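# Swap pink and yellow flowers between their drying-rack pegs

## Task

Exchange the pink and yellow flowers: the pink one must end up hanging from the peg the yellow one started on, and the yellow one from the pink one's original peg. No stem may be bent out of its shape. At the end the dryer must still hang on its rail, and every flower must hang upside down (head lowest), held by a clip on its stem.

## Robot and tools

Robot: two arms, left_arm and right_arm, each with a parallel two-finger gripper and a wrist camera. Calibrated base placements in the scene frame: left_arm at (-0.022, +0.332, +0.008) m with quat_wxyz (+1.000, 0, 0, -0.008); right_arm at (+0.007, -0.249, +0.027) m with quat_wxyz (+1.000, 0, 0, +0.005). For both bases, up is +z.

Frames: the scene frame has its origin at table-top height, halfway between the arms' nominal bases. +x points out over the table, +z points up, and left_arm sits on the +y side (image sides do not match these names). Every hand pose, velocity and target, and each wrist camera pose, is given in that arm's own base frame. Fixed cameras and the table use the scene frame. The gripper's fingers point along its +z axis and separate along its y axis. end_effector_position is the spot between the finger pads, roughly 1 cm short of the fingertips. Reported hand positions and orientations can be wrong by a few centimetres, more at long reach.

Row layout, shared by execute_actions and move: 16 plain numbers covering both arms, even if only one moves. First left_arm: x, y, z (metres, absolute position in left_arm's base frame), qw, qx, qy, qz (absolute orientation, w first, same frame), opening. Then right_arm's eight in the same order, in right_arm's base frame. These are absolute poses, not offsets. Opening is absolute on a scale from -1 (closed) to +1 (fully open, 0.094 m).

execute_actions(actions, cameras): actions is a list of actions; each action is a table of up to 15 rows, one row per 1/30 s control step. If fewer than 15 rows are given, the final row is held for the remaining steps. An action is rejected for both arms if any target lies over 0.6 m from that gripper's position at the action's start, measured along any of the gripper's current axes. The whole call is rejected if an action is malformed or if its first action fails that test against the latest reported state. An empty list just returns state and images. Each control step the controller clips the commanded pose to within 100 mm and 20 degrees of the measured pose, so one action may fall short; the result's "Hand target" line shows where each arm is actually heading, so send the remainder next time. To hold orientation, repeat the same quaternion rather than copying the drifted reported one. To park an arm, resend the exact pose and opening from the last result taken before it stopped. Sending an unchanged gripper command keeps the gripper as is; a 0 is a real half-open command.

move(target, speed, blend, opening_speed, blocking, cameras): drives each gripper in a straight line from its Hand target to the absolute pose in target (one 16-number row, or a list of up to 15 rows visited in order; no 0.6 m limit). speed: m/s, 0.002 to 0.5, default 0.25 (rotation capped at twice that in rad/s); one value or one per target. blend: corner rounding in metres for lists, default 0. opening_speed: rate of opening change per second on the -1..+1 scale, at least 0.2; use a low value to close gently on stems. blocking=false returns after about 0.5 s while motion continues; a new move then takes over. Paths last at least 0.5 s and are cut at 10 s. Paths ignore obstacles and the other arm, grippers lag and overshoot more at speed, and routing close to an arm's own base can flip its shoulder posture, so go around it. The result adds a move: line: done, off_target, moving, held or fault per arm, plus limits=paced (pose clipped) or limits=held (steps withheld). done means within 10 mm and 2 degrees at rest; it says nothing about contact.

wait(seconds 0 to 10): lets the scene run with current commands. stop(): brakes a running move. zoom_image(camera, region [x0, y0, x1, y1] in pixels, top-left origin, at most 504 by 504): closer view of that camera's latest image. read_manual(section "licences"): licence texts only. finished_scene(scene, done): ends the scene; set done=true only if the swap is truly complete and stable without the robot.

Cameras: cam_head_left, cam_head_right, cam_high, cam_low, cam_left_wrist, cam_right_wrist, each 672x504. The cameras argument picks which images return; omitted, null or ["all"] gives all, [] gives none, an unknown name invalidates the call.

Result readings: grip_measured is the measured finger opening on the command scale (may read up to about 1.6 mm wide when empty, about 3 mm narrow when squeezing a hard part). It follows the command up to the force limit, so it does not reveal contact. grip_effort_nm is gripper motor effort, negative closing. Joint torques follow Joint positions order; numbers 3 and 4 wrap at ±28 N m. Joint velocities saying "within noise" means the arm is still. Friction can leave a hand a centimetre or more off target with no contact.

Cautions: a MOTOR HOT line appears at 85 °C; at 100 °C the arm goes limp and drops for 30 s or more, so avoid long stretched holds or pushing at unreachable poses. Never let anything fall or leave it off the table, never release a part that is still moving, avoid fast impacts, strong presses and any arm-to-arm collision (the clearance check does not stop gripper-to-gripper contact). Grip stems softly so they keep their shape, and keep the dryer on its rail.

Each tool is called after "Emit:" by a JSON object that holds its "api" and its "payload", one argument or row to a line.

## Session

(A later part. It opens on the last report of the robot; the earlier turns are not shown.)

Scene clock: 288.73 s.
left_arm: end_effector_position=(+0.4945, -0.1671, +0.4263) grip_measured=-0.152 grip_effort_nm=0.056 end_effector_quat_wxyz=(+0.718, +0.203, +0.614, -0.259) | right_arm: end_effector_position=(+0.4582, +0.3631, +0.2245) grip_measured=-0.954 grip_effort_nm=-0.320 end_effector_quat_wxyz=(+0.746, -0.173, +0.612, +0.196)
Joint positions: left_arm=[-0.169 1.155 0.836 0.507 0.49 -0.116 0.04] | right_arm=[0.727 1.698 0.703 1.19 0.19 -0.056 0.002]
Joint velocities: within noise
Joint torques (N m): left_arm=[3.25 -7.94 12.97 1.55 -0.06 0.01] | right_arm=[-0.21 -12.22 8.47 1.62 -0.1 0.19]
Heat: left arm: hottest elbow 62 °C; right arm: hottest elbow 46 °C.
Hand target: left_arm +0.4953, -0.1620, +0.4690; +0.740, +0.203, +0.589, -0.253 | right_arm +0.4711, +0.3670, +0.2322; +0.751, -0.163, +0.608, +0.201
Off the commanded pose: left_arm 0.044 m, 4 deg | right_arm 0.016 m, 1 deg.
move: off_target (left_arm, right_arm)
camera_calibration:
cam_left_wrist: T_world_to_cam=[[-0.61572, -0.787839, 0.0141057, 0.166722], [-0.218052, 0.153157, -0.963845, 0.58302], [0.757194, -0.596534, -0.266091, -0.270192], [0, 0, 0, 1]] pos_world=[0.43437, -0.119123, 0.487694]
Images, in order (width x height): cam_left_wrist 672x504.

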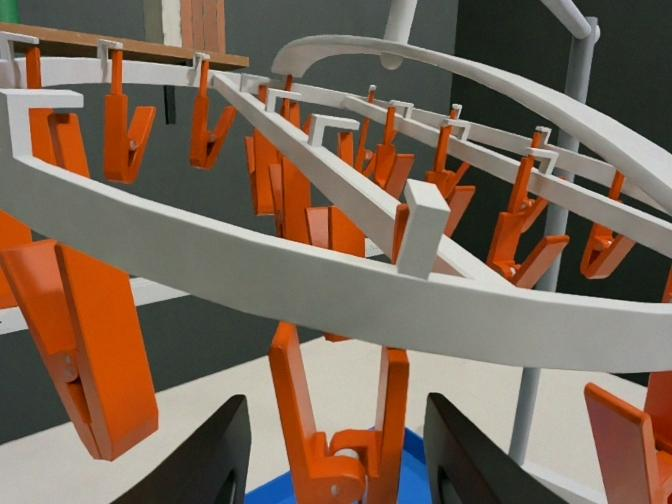

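Emit:
{"api": "move", "payload": {
  "target": [0.498,-0.1625,0.470,0.7400,0.2030,0.5890,-0.2535,-0.72,0.4718,0.3675,0.232,0.7506,-0.1629,0.6078,0.2011,-0.96],
  "speed": 0.05,
  "opening_speed": 0.4,
  "cameras": ["cam_left_wrist","cam_right_wrist"]
}}

Emit:
{"api": "zoom_image", "payload": {
  "camera": "cam_left_wrist",
  "region": [220, 300, 460, 500]
}}

Emit:
{"api": "zoom_image", "payload": {
  "camera": "cam_low",
  "region": [270, 120, 330, 200]
}}

Scene clock: 292.87 s.
left_arm: end_effector_position=(+0.4935, -0.1669, +0.4282) grip_measured=-0.586 grip_effort_nm=-1.053 end_effector_quat_wxyz=(+0.719, +0.203, +0.612, -0.259) | right_arm: end_effector_position=(+0.4582, +0.3632, +0.2243) grip_measured=-0.954 grip_effort_nm=-0.315 end_effector_quat_wxyz=(+0.746, -0.173, +0.612, +0.196)
Joint positions: left_arm=[-0.169 1.152 0.836 0.507 0.49 -0.116 0.019] | right_arm=[0.727 1.698 0.703 1.19 0.19 -0.056 0.002]
Joint velocities: within noise
Joint torques (N m): left_arm=[3.31 -7.65 13 1.55 -0.07 0.01] | right_arm=[-0.09 -12.16 8.51 1.63 -0.11 0.2]
Heat: left arm: hottest elbow 65 °C; right arm: hottest elbow 46 °C.
Hand target: left_arm +0.4953, -0.1620, +0.4692; +0.740, +0.203, +0.589, -0.253 | right_arm +0.4712, +0.3671, +0.2320; +0.751, -0.163, +0.608, +0.201
Off the commanded pose: left_arm 0.042 m, 4 deg | right_arm 0.016 m, 1 deg.
move: off_target (left_arm, right_arm)
camera_calibration:
cam_left_wrist: T_world_to_cam=[[-0.615765, -0.787831, 0.0124783, 0.166955], [-0.214788, 0.152599, -0.964666, 0.583199], [0.758089, -0.596688, -0.263182, -0.270594], [0, 0, 0, 1]] pos_world=[0.433204, -0.118924, 0.489294]
cam_right_wrist: T_world_to_cam=[[0.508055, -0.860876, 0.027799, 0.0725218], [-0.187876, -0.142259, -0.971836, 0.396918], [0.840585, 0.488523, -0.234013, -0.423189], [0, 0, 0, 1]] pos_world=[0.393452, 0.325635, 0.284692]
Images, in order (width x height): cam_left_wrist 672x504, cam_right_wrist 672x504.

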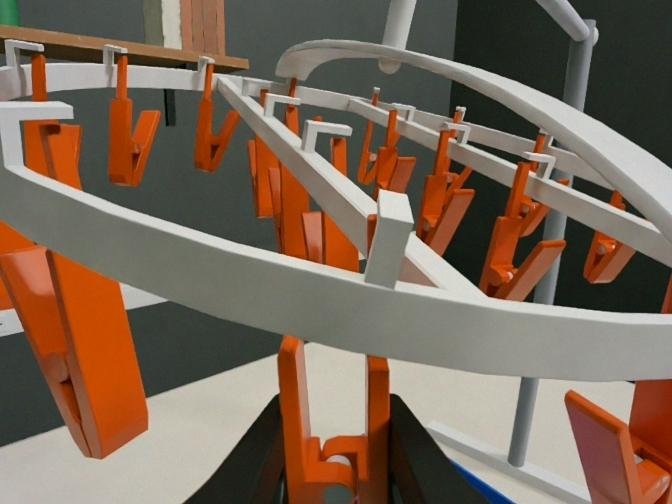

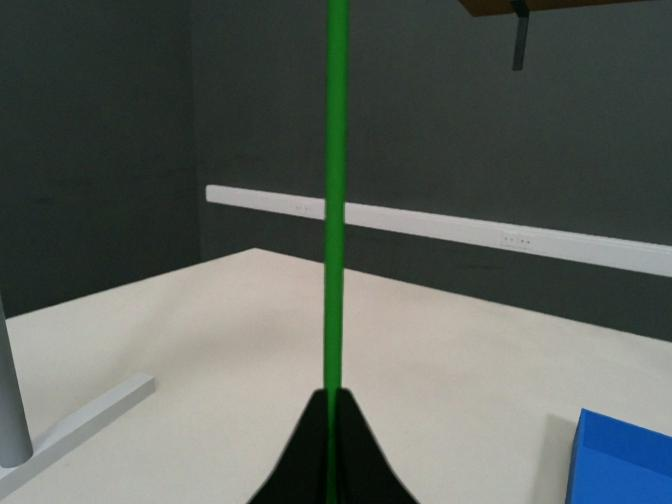

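Scaled by 2.100 from the camera's 672x504 image, which has a finer 960x720 frame.

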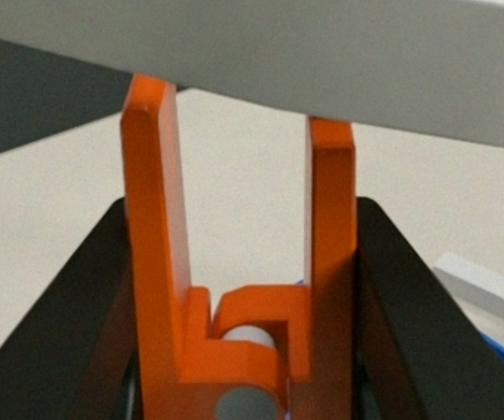

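This scene's latest camera images include none from cam_low. They are from: cam_left_wrist, cam_right_wrist. cam_low's image comes with the result of a call that names it in "cameras".

Emit:
{"api": "move", "payload": {
  "target": [0.498,-0.1625,0.470,0.7400,0.2030,0.5890,-0.2535,-0.72,0.4718,0.3675,0.190,0.7506,-0.1629,0.6078,0.2011,-0.96],
  "speed": 0.05
}}

Emit:
{"api": "zoom_image", "payload": {
  "camera": "cam_low",
  "region": [250, 120, 340, 220]
}}

Emit:
{"api": "zoom_image", "payload": {
  "camera": "cam_left_wrist",
  "region": [220, 300, 460, 500]
}}

Scene clock: 296.87 s.
left_arm: end_effector_position=(+0.4933, -0.1669, +0.4285) grip_measured=-0.586 grip_effort_nm=-1.067 end_effector_quat_wxyz=(+0.719, +0.203, +0.612, -0.259) | right_arm: end_effector_position=(+0.4612, +0.3658, +0.1812) grip_measured=-0.959 grip_effort_nm=-0.081 end_effector_quat_wxyz=(+0.741, -0.176, +0.618, +0.194)
Joint positions: left_arm=[-0.169 1.151 0.836 0.507 0.49 -0.116 0.019] | right_arm=[0.727 1.818 0.703 1.294 0.19 -0.056 0.002]
Joint velocities: within noise
Joint torques (N m): left_arm=[3.25 -7.53 13.01 1.55 -0.06 0] | right_arm=[-0.32 -13.51 6.97 2.65 -0.11 0.17]
Heat: left arm: hottest elbow 67 °C; right arm: hottest elbow 46 °C.
Hand target: left_arm +0.4953, -0.1619, +0.4693; +0.740, +0.203, +0.589, -0.253 | right_arm +0.4713, +0.3672, +0.1900; +0.751, -0.163, +0.608, +0.201
Off the commanded pose: left_arm 0.042 m, 4 deg | right_arm 0.014 m, 2 deg.
move: off_target (left_arm, right_arm)
camera_calibration:
cam_left_wrist: T_world_to_cam=[[-0.615775, -0.787829, 0.0121166, 0.167002], [-0.214063, 0.152474, -0.964846, 0.583207], [0.758287, -0.596722, -0.262535, -0.270683], [0, 0, 0, 1]] pos_world=[0.432934, -0.118877, 0.489618]
cam_right_wrist: T_world_to_cam=[[0.508424, -0.860548, 0.0310207, 0.0736198], [-0.200043, -0.153073, -0.967756, 0.364769], [0.837549, 0.485825, -0.249972, -0.431835], [0, 0, 0, 1]] pos_world=[0.397222, 0.328986, 0.242776]

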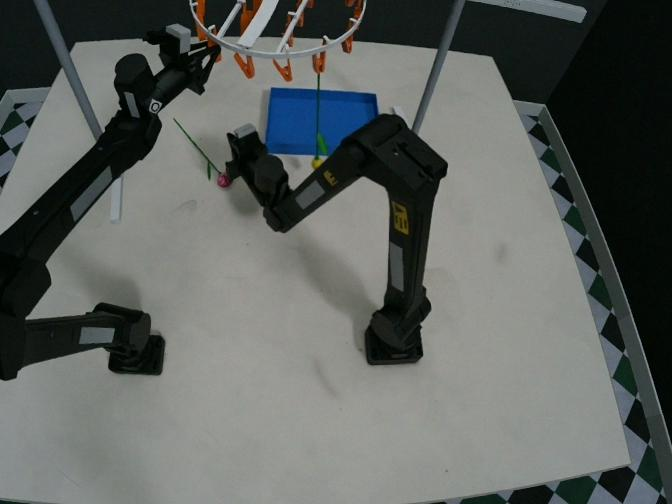

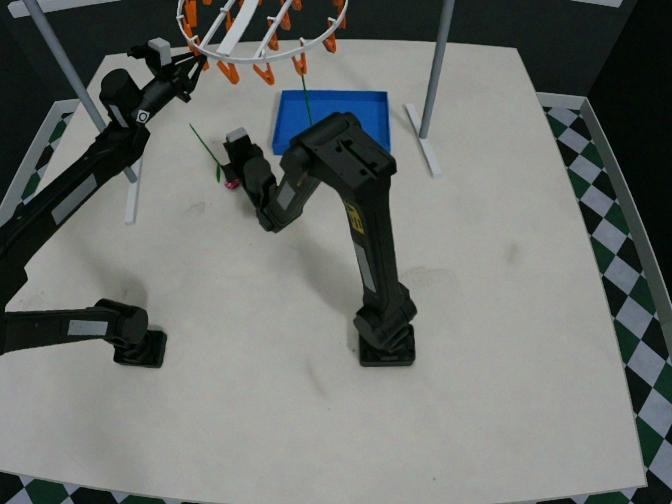

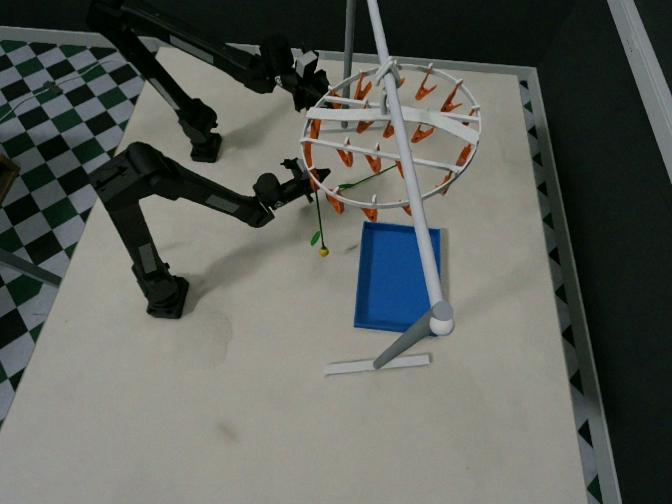

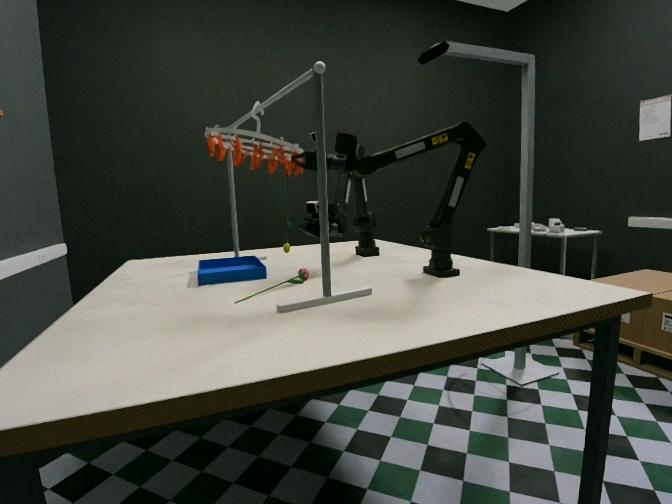

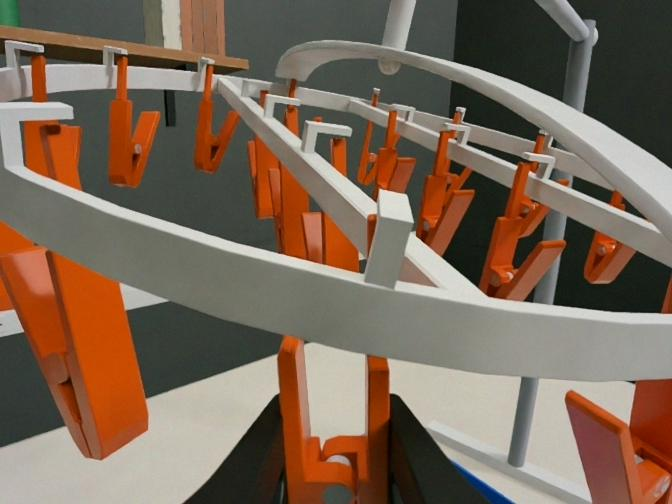

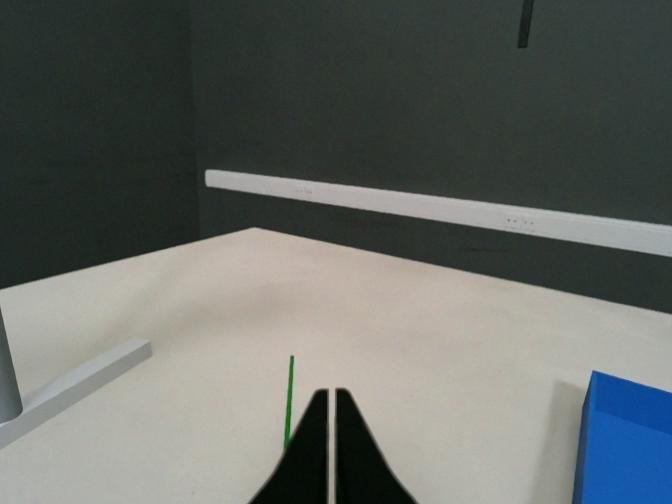

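Scaled by 5.040 from the camera's 672x504 image, which has a finer 960x720 frame.

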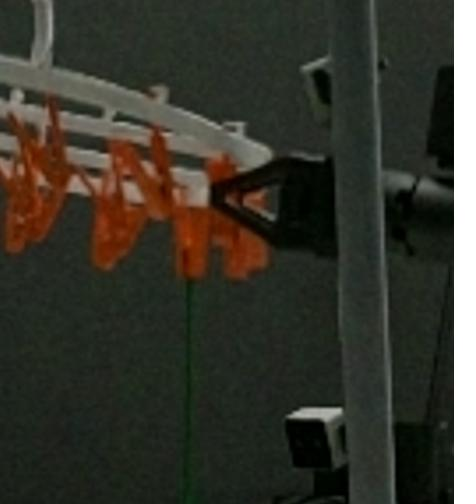

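Scaled by 2.100 from the camera's 672x504 image, which has a finer 960x720 frame.

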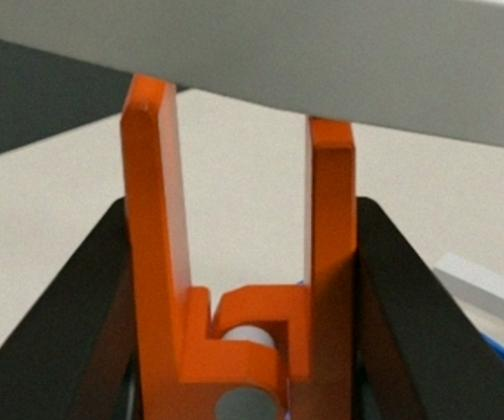

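Emit:
{"api": "move", "payload": {
  "target": [0.498,-0.1625,0.465,0.7400,0.2030,0.5890,-0.2535,-0.15,0.35,0.28,0.22,0.7506,-0.1629,0.6078,0.2011,-0.5],
  "speed": 0.15,
  "opening_speed": 0.3,
  "cameras": ["cam_left_wrist","cam_high"]
}}

Emit:
{"api": "zoom_image", "payload": {
  "camera": "cam_high",
  "region": [290, 90, 450, 250]
}}

Scene clock: 319.03 s.
left_arm: end_effector_position=(+0.4933, -0.1669, +0.4285) grip_measured=-0.153 grip_effort_nm=0.056 end_effector_quat_wxyz=(+0.719, +0.203, +0.612, -0.259) | right_arm: end_effector_position=(+0.3551, +0.2789, +0.2204) grip_measured=-0.501 grip_effort_nm=0.076 end_effector_quat_wxyz=(+0.752, -0.162, +0.607, +0.197)
Joint positions: left_arm=[-0.169 1.151 0.836 0.507 0.49 -0.116 0.04] | right_arm=[0.755 1.47 0.339 1.348 0.234 -0.056 0.023]
Joint velocities: within noise
Joint torques (N m): left_arm=[3.25 -7.18 12.36 2.13 -0.06 0.01] | right_arm=[1.44 -8.06 4.01 1.88 0.05 0.08]
Heat: left arm: hottest elbow 73 °C; right arm: hottest elbow 45 °C.
Hand target: left_arm +0.4958, -0.1621, +0.4644; +0.740, +0.203, +0.589, -0.253 | right_arm +0.3500, +0.2801, +0.2201; +0.751, -0.163, +0.608, +0.201
Off the commanded pose: left_arm 0.037 m, 4 deg | right_arm 0.005 m, 1 deg.
move: off_target (left_arm)
camera_calibration:
cam_left_wrist: T_world_to_cam=[[-0.615775, -0.787829, 0.0121166, 0.167002], [-0.214063, 0.152474, -0.964846, 0.583207], [0.758287, -0.596722, -0.262535, -0.270683], [0, 0, 0, 1]] pos_world=[0.432934, -0.118877, 0.489618]
Images, in order (width x height): cam_high 672x504, cam_left_wrist 672x504.

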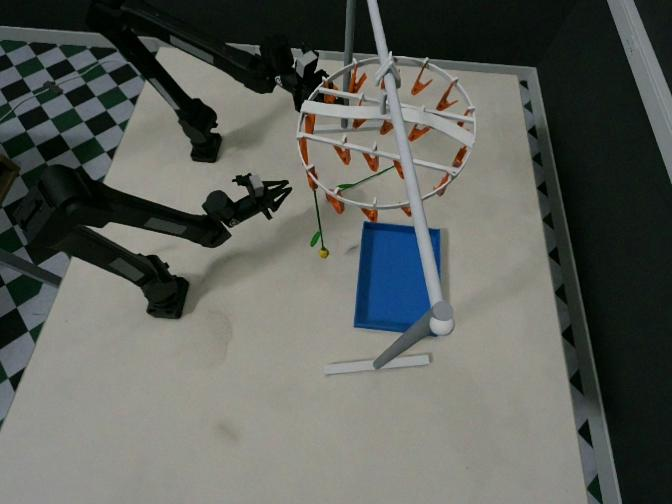

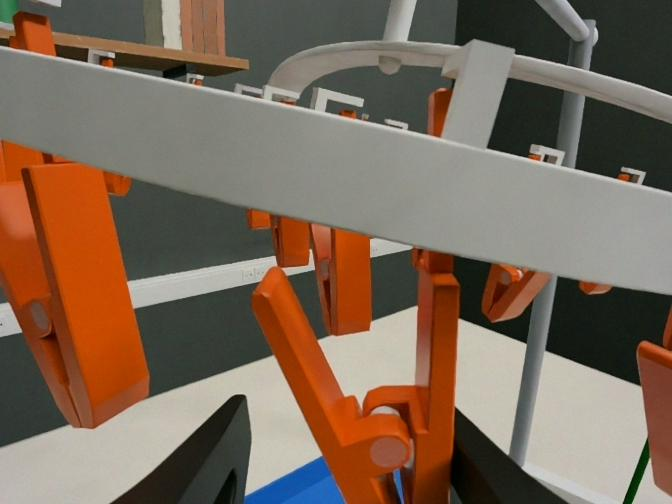

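Scaled by 3.150 from the camera's 672x504 image, which has a finer 960x720 frame.

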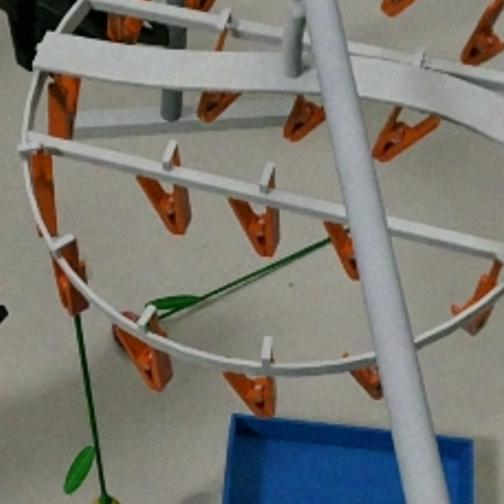

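Emit:
{"api": "move", "payload": {
  "target": [
    [0.474,-0.1438,0.462,0.7400,0.2030,0.5890,-0.2535,0.0,0.28,0.18,0.28,0.7432,-0.1884,0.5976,0.2343,-0.1],
    [0.40,-0.085,0.45,0.7400,0.2030,0.5890,-0.2535,0.0,0.28,0.08,0.34,0.7432,-0.1884,0.5976,0.2343,-0.1],
    [0.33,-0.10,0.30,0.7400,0.2030,0.5890,-0.2535,0.0,0.36,0.097,0.435,0.7432,-0.1884,0.5976,0.2343,-0.1]
  ],
  "speed": [0.08,0.2,0.2],
  "blend": 0.03,
  "opening_speed": 0.3
}}

Emit:
{"api": "zoom_image", "payload": {
  "camera": "cam_right_wrist",
  "region": [220, 200, 440, 420]
}}

Emit:
{"api": "zoom_image", "payload": {
  "camera": "cam_head_left",
  "region": [150, 60, 270, 210]
}}

Emit:
{"api": "zoom_image", "payload": {
  "camera": "cam_head_right",
  "region": [160, 60, 280, 210]
}}

Emit:
{"api": "zoom_image", "payload": {
  "camera": "cam_high",
  "region": [290, 90, 450, 250]
}}

Scene clock: 333.53 s.
left_arm: end_effector_position=(+0.3304, -0.0965, +0.2971) grip_measured=-0.002 grip_effort_nm=0.051 end_effector_quat_wxyz=(+0.737, +0.200, +0.595, -0.251) | right_arm: end_effector_position=(+0.3560, +0.0929, +0.4019) grip_measured=-0.101 grip_effort_nm=0.076 end_effector_quat_wxyz=(+0.730, -0.180, +0.616, +0.237)
Joint positions: left_arm=[0.029 0.792 0.22 0.843 0.662 -0.174 0.047] | right_arm=[-0.008 0.669 0.503 0.382 -0.594 0.152 0.042]
Joint velocities: within noise
Joint torques (N m): left_arm=[1.73 -0.56 7.73 2.66 -0.17 0.02] | right_arm=[1.49 0.79 13.67 1.48 0.17 0]
Heat: left arm: hottest elbow 73 °C; right arm: hottest elbow 45 °C.
Hand target: left_arm +0.3299, -0.0999, +0.2999; +0.740, +0.203, +0.589, -0.254 | right_arm +0.3579, +0.0964, +0.4342; +0.743, -0.188, +0.597, +0.234
Off the commanded pose: left_arm 0.005 m, 1 deg | right_arm 0.034 m, 3 deg.
move: off_target (right_arm)
camera_calibration:
cam_left_wrist: T_world_to_cam=[[-0.600493, -0.799592, -0.00777867, 0.123451], [-0.171101, 0.137987, -0.975543, 0.398376], [0.78111, -0.584476, -0.219671, -0.158807], [0, 0, 0, 1]] pos_world=[0.26634, -0.0490793, 0.354708]
cam_right_wrist: T_world_to_cam=[[0.569939, -0.821463, -0.0191817, -0.119942], [-0.213683, -0.125634, -0.968791, 0.518282], [0.793416, 0.556251, -0.247136, -0.14793], [0, 0, 0, 1]] pos_world=[0.296478, 0.0488715, 0.463247]

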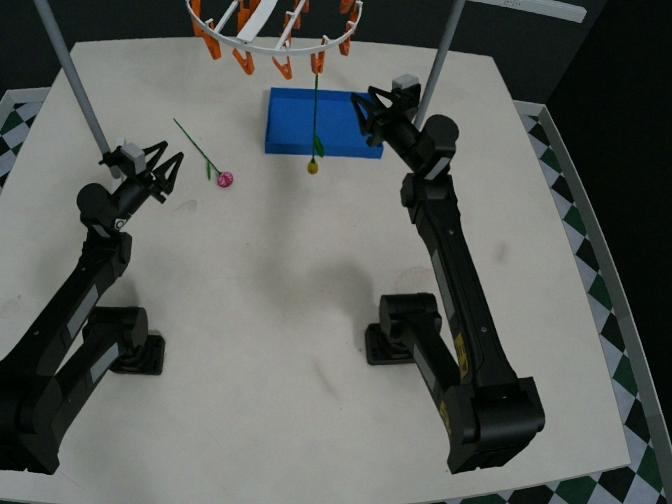

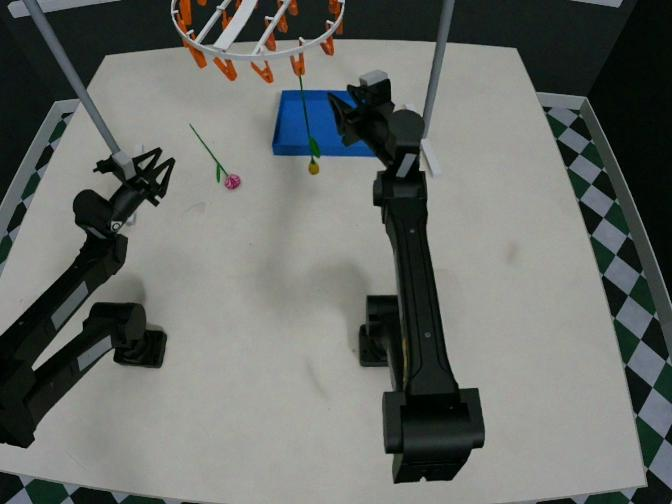

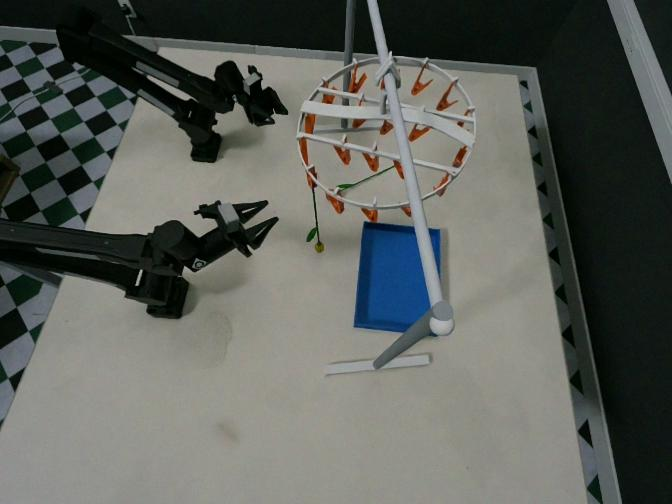

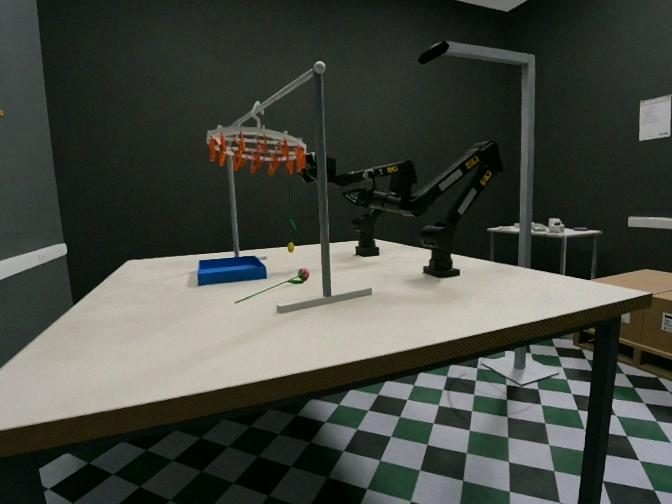

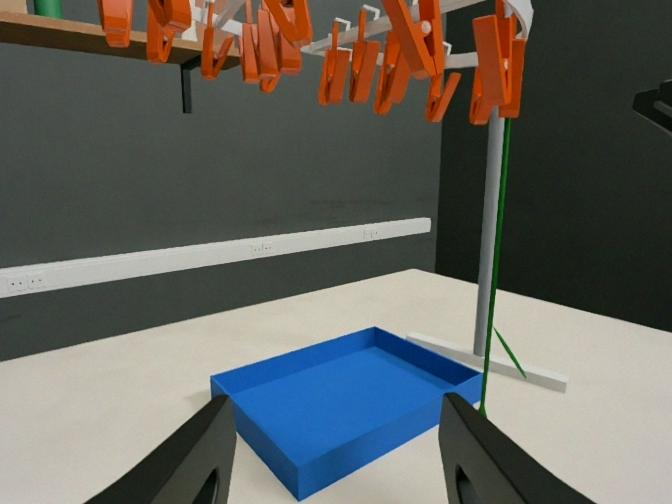

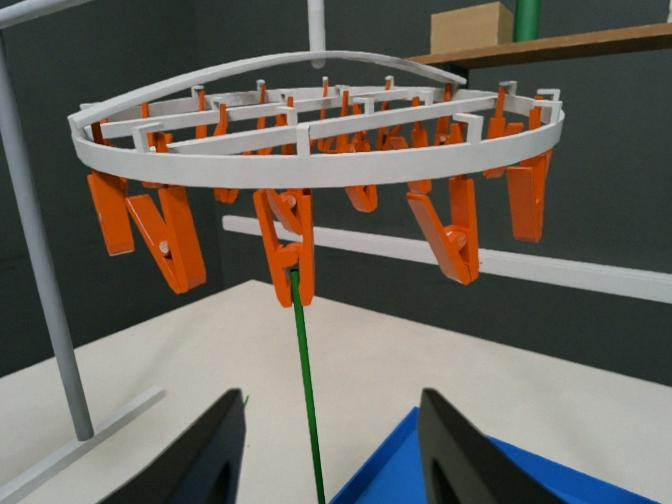

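Scaled by 2.291 from the camera's 672x504 image, which has a finer 960x720 frame.

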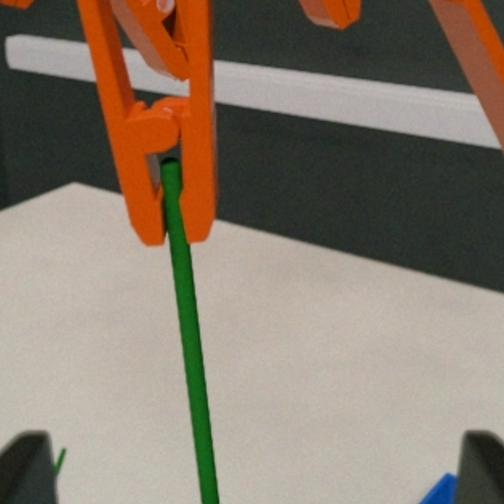

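Scaled by 3.360 from the camera's 672x504 image, which has a finer 960x720 frame.

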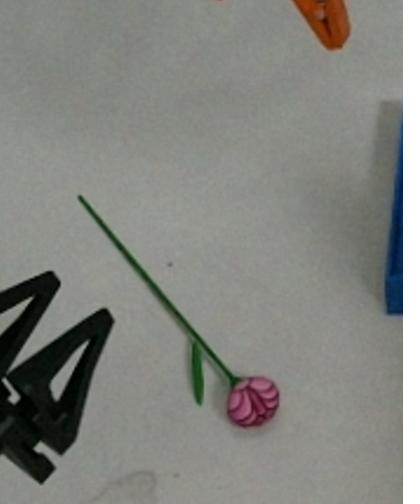

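Scaled by 3.360 from the camera's 672x504 image, which has a finer 960x720 frame.

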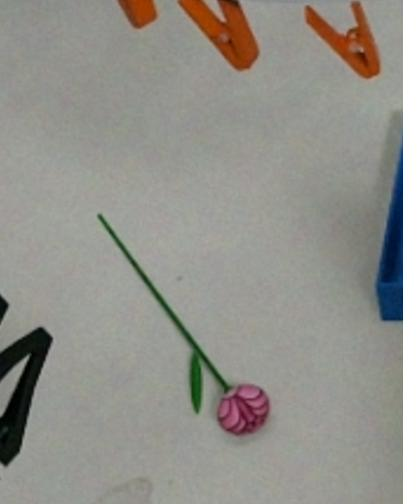

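Scaled by 3.150 from the camera's 672x504 image, which has a finer 960x720 frame.

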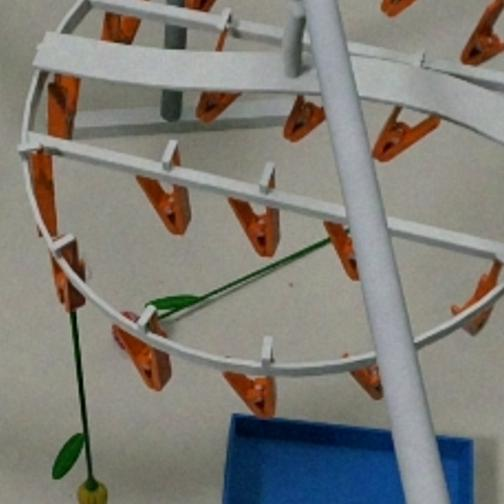

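Emit:
{"api": "move", "payload": {
  "target": [
    [0.30,-0.22,0.26,0.7453,0.1646,0.6144,-0.1997,-0.1,0.37,0.11,0.45,0.7323,-0.2143,0.5888,0.2665,-0.1],
    [0.375,-0.35,0.24,0.7453,0.1646,0.6144,-0.1997,-0.1,0.394,0.132,0.452,0.7323,-0.2143,0.5888,0.2665,-0.1]
  ],
  "speed": 0.15,
  "blend": 0.03
}}

Emit:
{"api": "zoom_image", "payload": {
  "camera": "cam_right_wrist",
  "region": [220, 200, 440, 420]
}}

Emit:
{"api": "zoom_image", "payload": {
  "camera": "cam_left_wrist",
  "region": [200, 200, 480, 480]
}}

Scene clock: 352.73 s.
left_arm: end_effector_position=(+0.3693, -0.3363, +0.2229) grip_measured=-0.098 grip_effort_nm=-0.125 end_effector_quat_wxyz=(+0.731, +0.170, +0.632, -0.191) | right_arm: end_effector_position=(+0.3893, +0.1271, +0.4144) grip_measured=-0.101 grip_effort_nm=0.071 end_effector_quat_wxyz=(+0.711, -0.203, +0.616, +0.272)
Joint positions: left_arm=[-0.848 1.5 0.478 1.173 -0.326 0.056 0.042] | right_arm=[0.08 0.816 0.606 0.403 -0.594 0.156 0.042]
Joint velocities: within noise
Joint torques (N m): left_arm=[1.79 -6.65 8.17 2.91 -0.04 0.15] | right_arm=[1.49 -1.44 13.61 2.55 0.14 -0.03]
Heat: left arm: hottest elbow 67 °C; right arm: hottest elbow 51 °C.
Hand target: left_arm +0.3742, -0.3492, +0.2401; +0.745, +0.164, +0.615, -0.200 | right_arm +0.3914, +0.1311, +0.4509; +0.732, -0.214, +0.589, +0.267
Off the commanded pose: left_arm 0.023 m, 3 deg | right_arm 0.038 m, 4 deg.
move: off_target (left_arm, right_arm)
camera_calibration:
cam_left_wrist: T_world_to_cam=[[-0.488434, -0.872384, -0.0194639, -0.108735], [-0.241109, 0.156363, -0.957819, 0.393824], [0.838629, -0.463138, -0.286712, -0.311107], [0, 0, 0, 1]] pos_world=[0.302748, -0.300523, 0.285897]
cam_right_wrist: T_world_to_cam=[[0.639248, -0.768109, -0.0370121, -0.136955], [-0.227113, -0.142591, -0.963373, 0.546955], [0.734698, 0.62424, -0.265599, -0.168403], [0, 0, 0, 1]] pos_world=[0.335494, 0.0779185, 0.477125]

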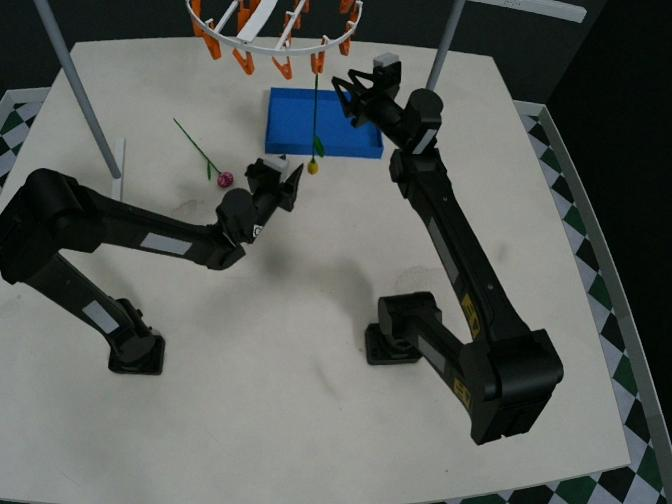

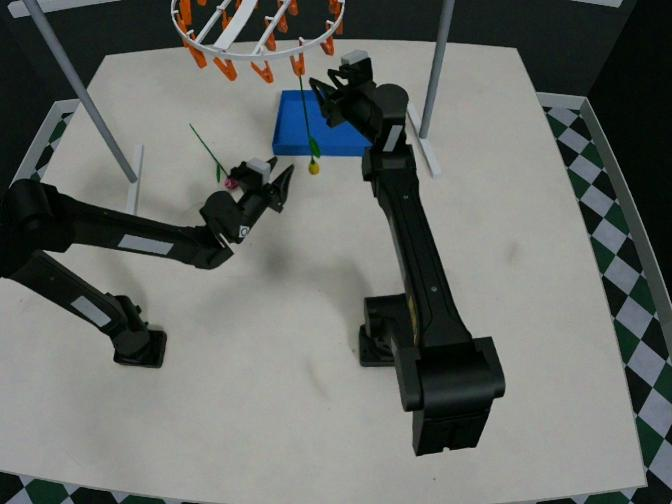

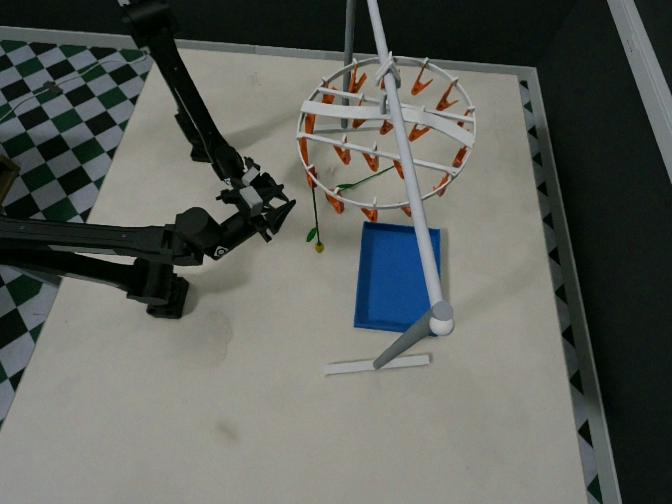

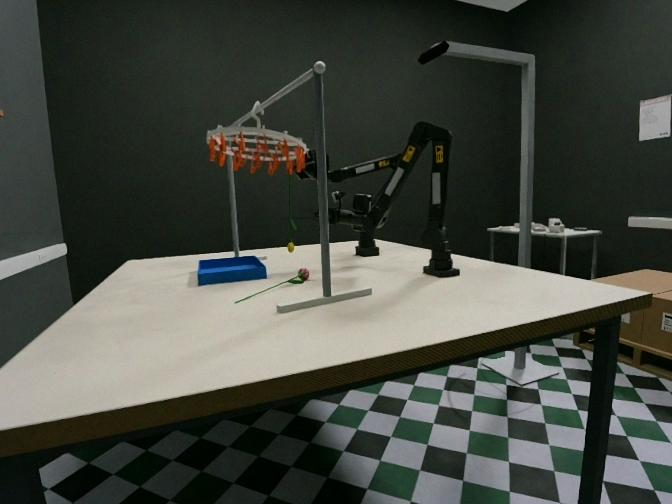

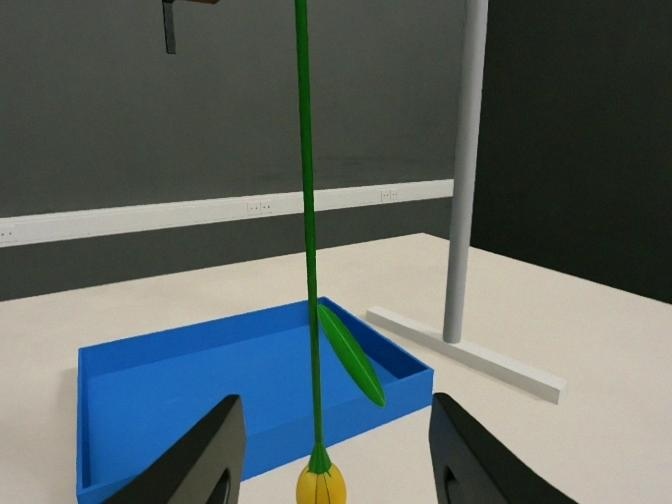

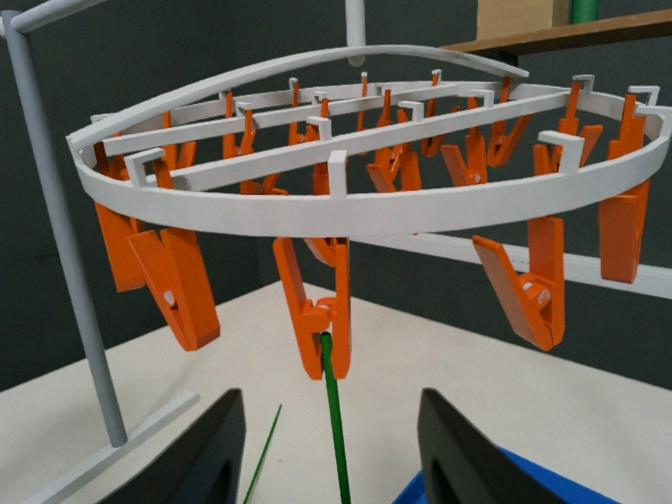

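Scaled by 2.291 from the camera's 672x504 image, which has a finer 960x720 frame.

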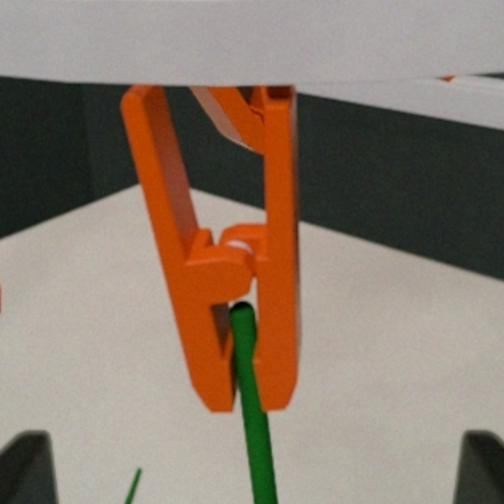

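Scaled by 1.800 from the camera's 672x504 image, which has a finer 960x720 frame.

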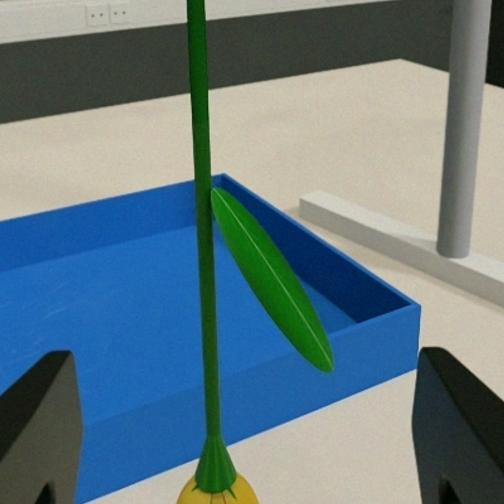

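Emit:
{"api": "move", "payload": {
  "target": [0.4408,-0.3597,0.231,0.7453,0.1646,0.6144,-0.1997,-0.1,0.4354,0.1714,0.463,0.7323,-0.2143,0.5888,0.2665,-0.1],
  "speed": 0.08,
  "cameras": ["cam_left_wrist","cam_right_wrist"]
}}

Emit:
{"api": "zoom_image", "payload": {
  "camera": "cam_right_wrist",
  "region": [220, 280, 440, 500]
}}

Emit:
{"api": "zoom_image", "payload": {
  "camera": "cam_left_wrist",
  "region": [220, 200, 450, 430]
}}

Scene clock: 386.53 s.
left_arm: end_effector_position=(+0.4273, -0.3541, +0.2173) grip_measured=-0.098 grip_effort_nm=-0.120 end_effector_quat_wxyz=(+0.734, +0.177, +0.626, -0.193) | right_arm: end_effector_position=(+0.4297, +0.1654, +0.4258) grip_measured=-0.101 grip_effort_nm=0.066 end_effector_quat_wxyz=(+0.710, -0.203, +0.617, +0.272)
Joint positions: left_arm=[-0.76 1.634 0.618 1.173 -0.225 0.054 0.042] | right_arm=[0.194 0.96 0.713 0.424 -0.483 0.132 0.042]
Joint velocities: within noise
Joint torques (N m): left_arm=[3.25 -8.59 8.25 2.51 0.17 -0.06] | right_arm=[1.38 -3.78 13.55 2.59 0.16 -0.13]
Heat: left arm: hottest elbow 60 °C; right arm: hottest elbow 61 °C.
Hand target: left_arm +0.4400, -0.3590, +0.2312; +0.745, +0.165, +0.614, -0.200 | right_arm +0.4328, +0.1704, +0.4619; +0.732, -0.214, +0.589, +0.267
Off the commanded pose: left_arm 0.020 m, 2 deg | right_arm 0.038 m, 4 deg.
move: off_target (left_arm, right_arm)
camera_calibration:
cam_left_wrist: T_world_to_cam=[[-0.49855, -0.866317, -0.0307061, -0.087132], [-0.225321, 0.16371, -0.960432, 0.401627], [0.837065, -0.471905, -0.276818, -0.374158], [0, 0, 0, 1]] pos_world=[0.36025, -0.317801, 0.279486]
cam_right_wrist: T_world_to_cam=[[0.640325, -0.767094, -0.0393797, -0.132618], [-0.230623, -0.143101, -0.962463, 0.573729], [0.732664, 0.625371, -0.268541, -0.216995], [0, 0, 0, 1]] pos_world=[0.376218, 0.116073, 0.488698]
Images, in order (width x height): cam_left_wrist 672x504, cam_right_wrist 672x504.

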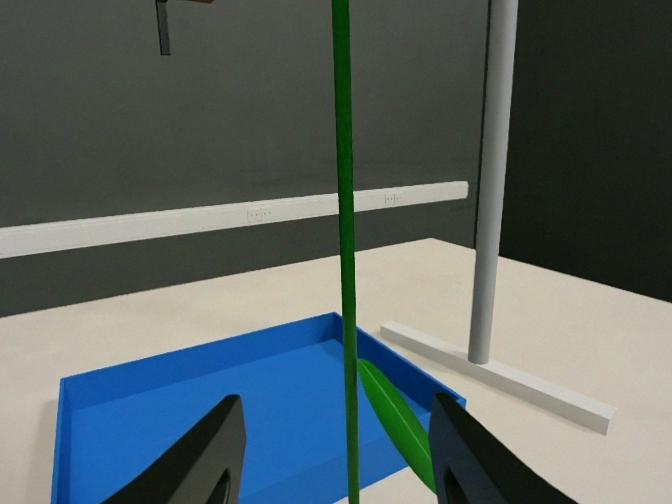

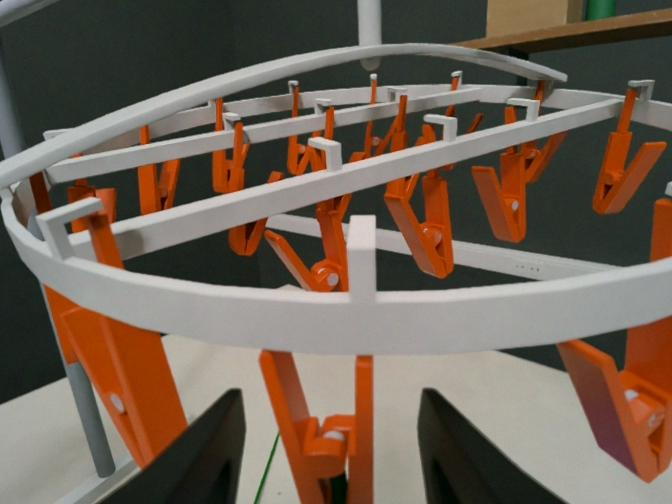

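Scaled by 2.291 from the camera's 672x504 image, which has a finer 960x720 frame.

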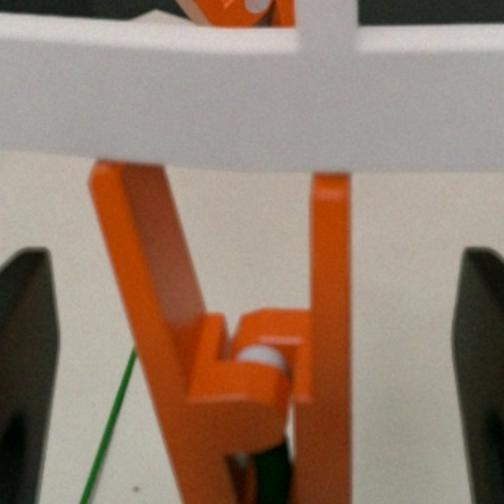

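Scaled by 2.191 from the camera's 672x504 image, which has a finer 960x720 frame.

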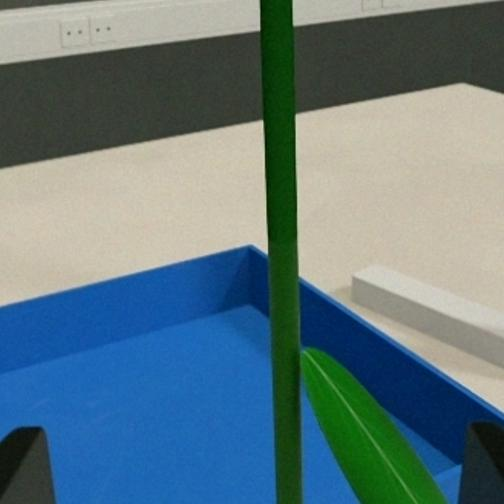

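Emit:
{"api": "move", "payload": {
  "target": [0.4715,-0.3785,0.247,0.7453,0.1646,0.6144,-0.1997,-0.1,0.4396,0.1768,0.463,0.7323,-0.2143,0.5888,0.2665,-0.1],
  "speed": 0.06,
  "cameras": ["cam_left_wrist","cam_right_wrist"]
}}

Emit:
{"api": "zoom_image", "payload": {
  "camera": "cam_right_wrist",
  "region": [220, 280, 440, 500]
}}

Emit:
{"api": "zoom_image", "payload": {
  "camera": "cam_left_wrist",
  "region": [220, 270, 450, 500]
}}

Scene clock: 400.50 s.
left_arm: end_effector_position=(+0.4563, -0.3733, +0.2370) grip_measured=-0.098 grip_effort_nm=-0.125 end_effector_quat_wxyz=(+0.740, +0.174, +0.620, -0.197) | right_arm: end_effector_position=(+0.4337, +0.1704, +0.4267) grip_measured=-0.101 grip_effort_nm=0.071 end_effector_quat_wxyz=(+0.710, -0.203, +0.617, +0.272)
Joint positions: left_arm=[-0.746 1.659 0.725 1.11 -0.209 0.051 0.042] | right_arm=[0.208 0.975 0.723 0.428 -0.469 0.128 0.042]
Joint velocities: within noise
Joint torques (N m): left_arm=[3.43 -9.29 9.01 1.62 0.17 -0.05] | right_arm=[1.32 -3.78 13.49 2.58 0.12 -0.11]
Heat: left arm: hottest elbow 59 °C; right arm: hottest elbow 62 °C.
Hand target: left_arm +0.4707, -0.3778, +0.2473; +0.745, +0.165, +0.614, -0.200 | right_arm +0.4371, +0.1758, +0.4621; +0.732, -0.214, +0.589, +0.267
Off the commanded pose: left_arm 0.019 m, 1 deg | right_arm 0.037 m, 4 deg.
move: off_target (left_arm, right_arm)
camera_calibration:
cam_left_wrist: T_world_to_cam=[[-0.499383, -0.86599, -0.0260225, -0.0893336], [-0.211682, 0.151084, -0.96559, 0.420485], [0.840123, -0.476691, -0.258764, -0.409544], [0, 0, 0, 1]] pos_world=[0.388465, -0.336117, 0.297716]
cam_right_wrist: T_world_to_cam=[[0.640031, -0.767458, -0.036981, -0.132074], [-0.228409, -0.144088, -0.962844, 0.575625], [0.733614, 0.624697, -0.267515, -0.223562], [0, 0, 0, 1]] pos_world=[0.380018, 0.121238, 0.489547]
Images, in order (width x height): cam_left_wrist 672x504, cam_right_wrist 672x504.

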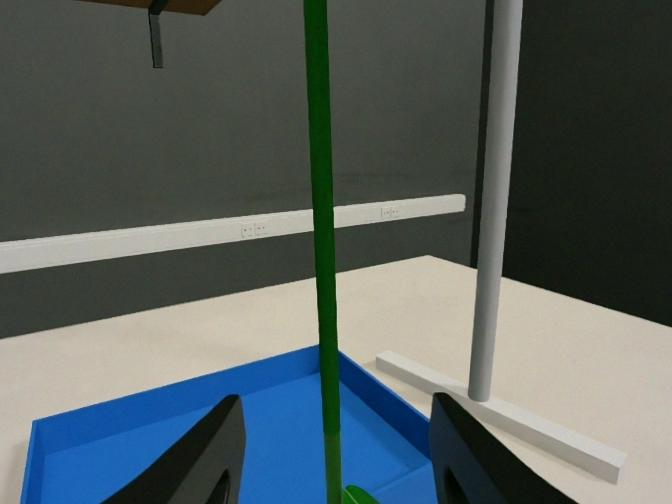

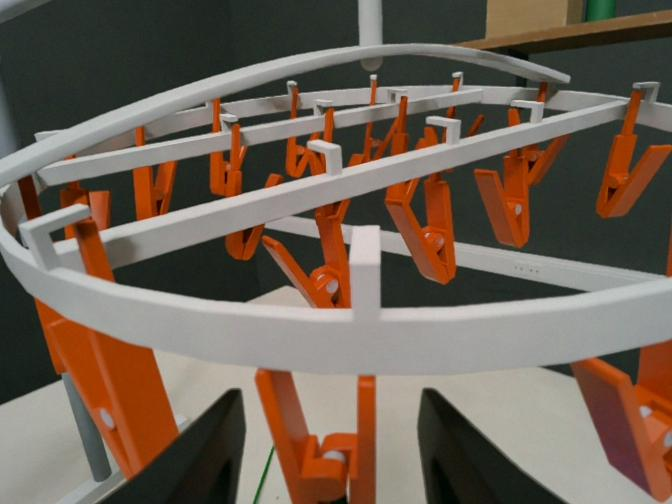

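Scaled by 2.291 from the camera's 672x504 image, which has a finer 960x720 frame.

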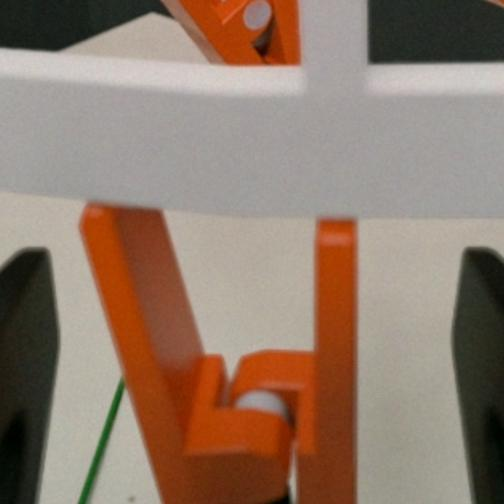

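Scaled by 2.191 from the camera's 672x504 image, which has a finer 960x720 frame.

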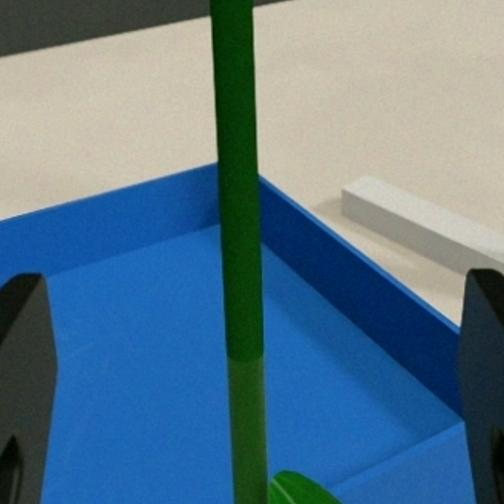

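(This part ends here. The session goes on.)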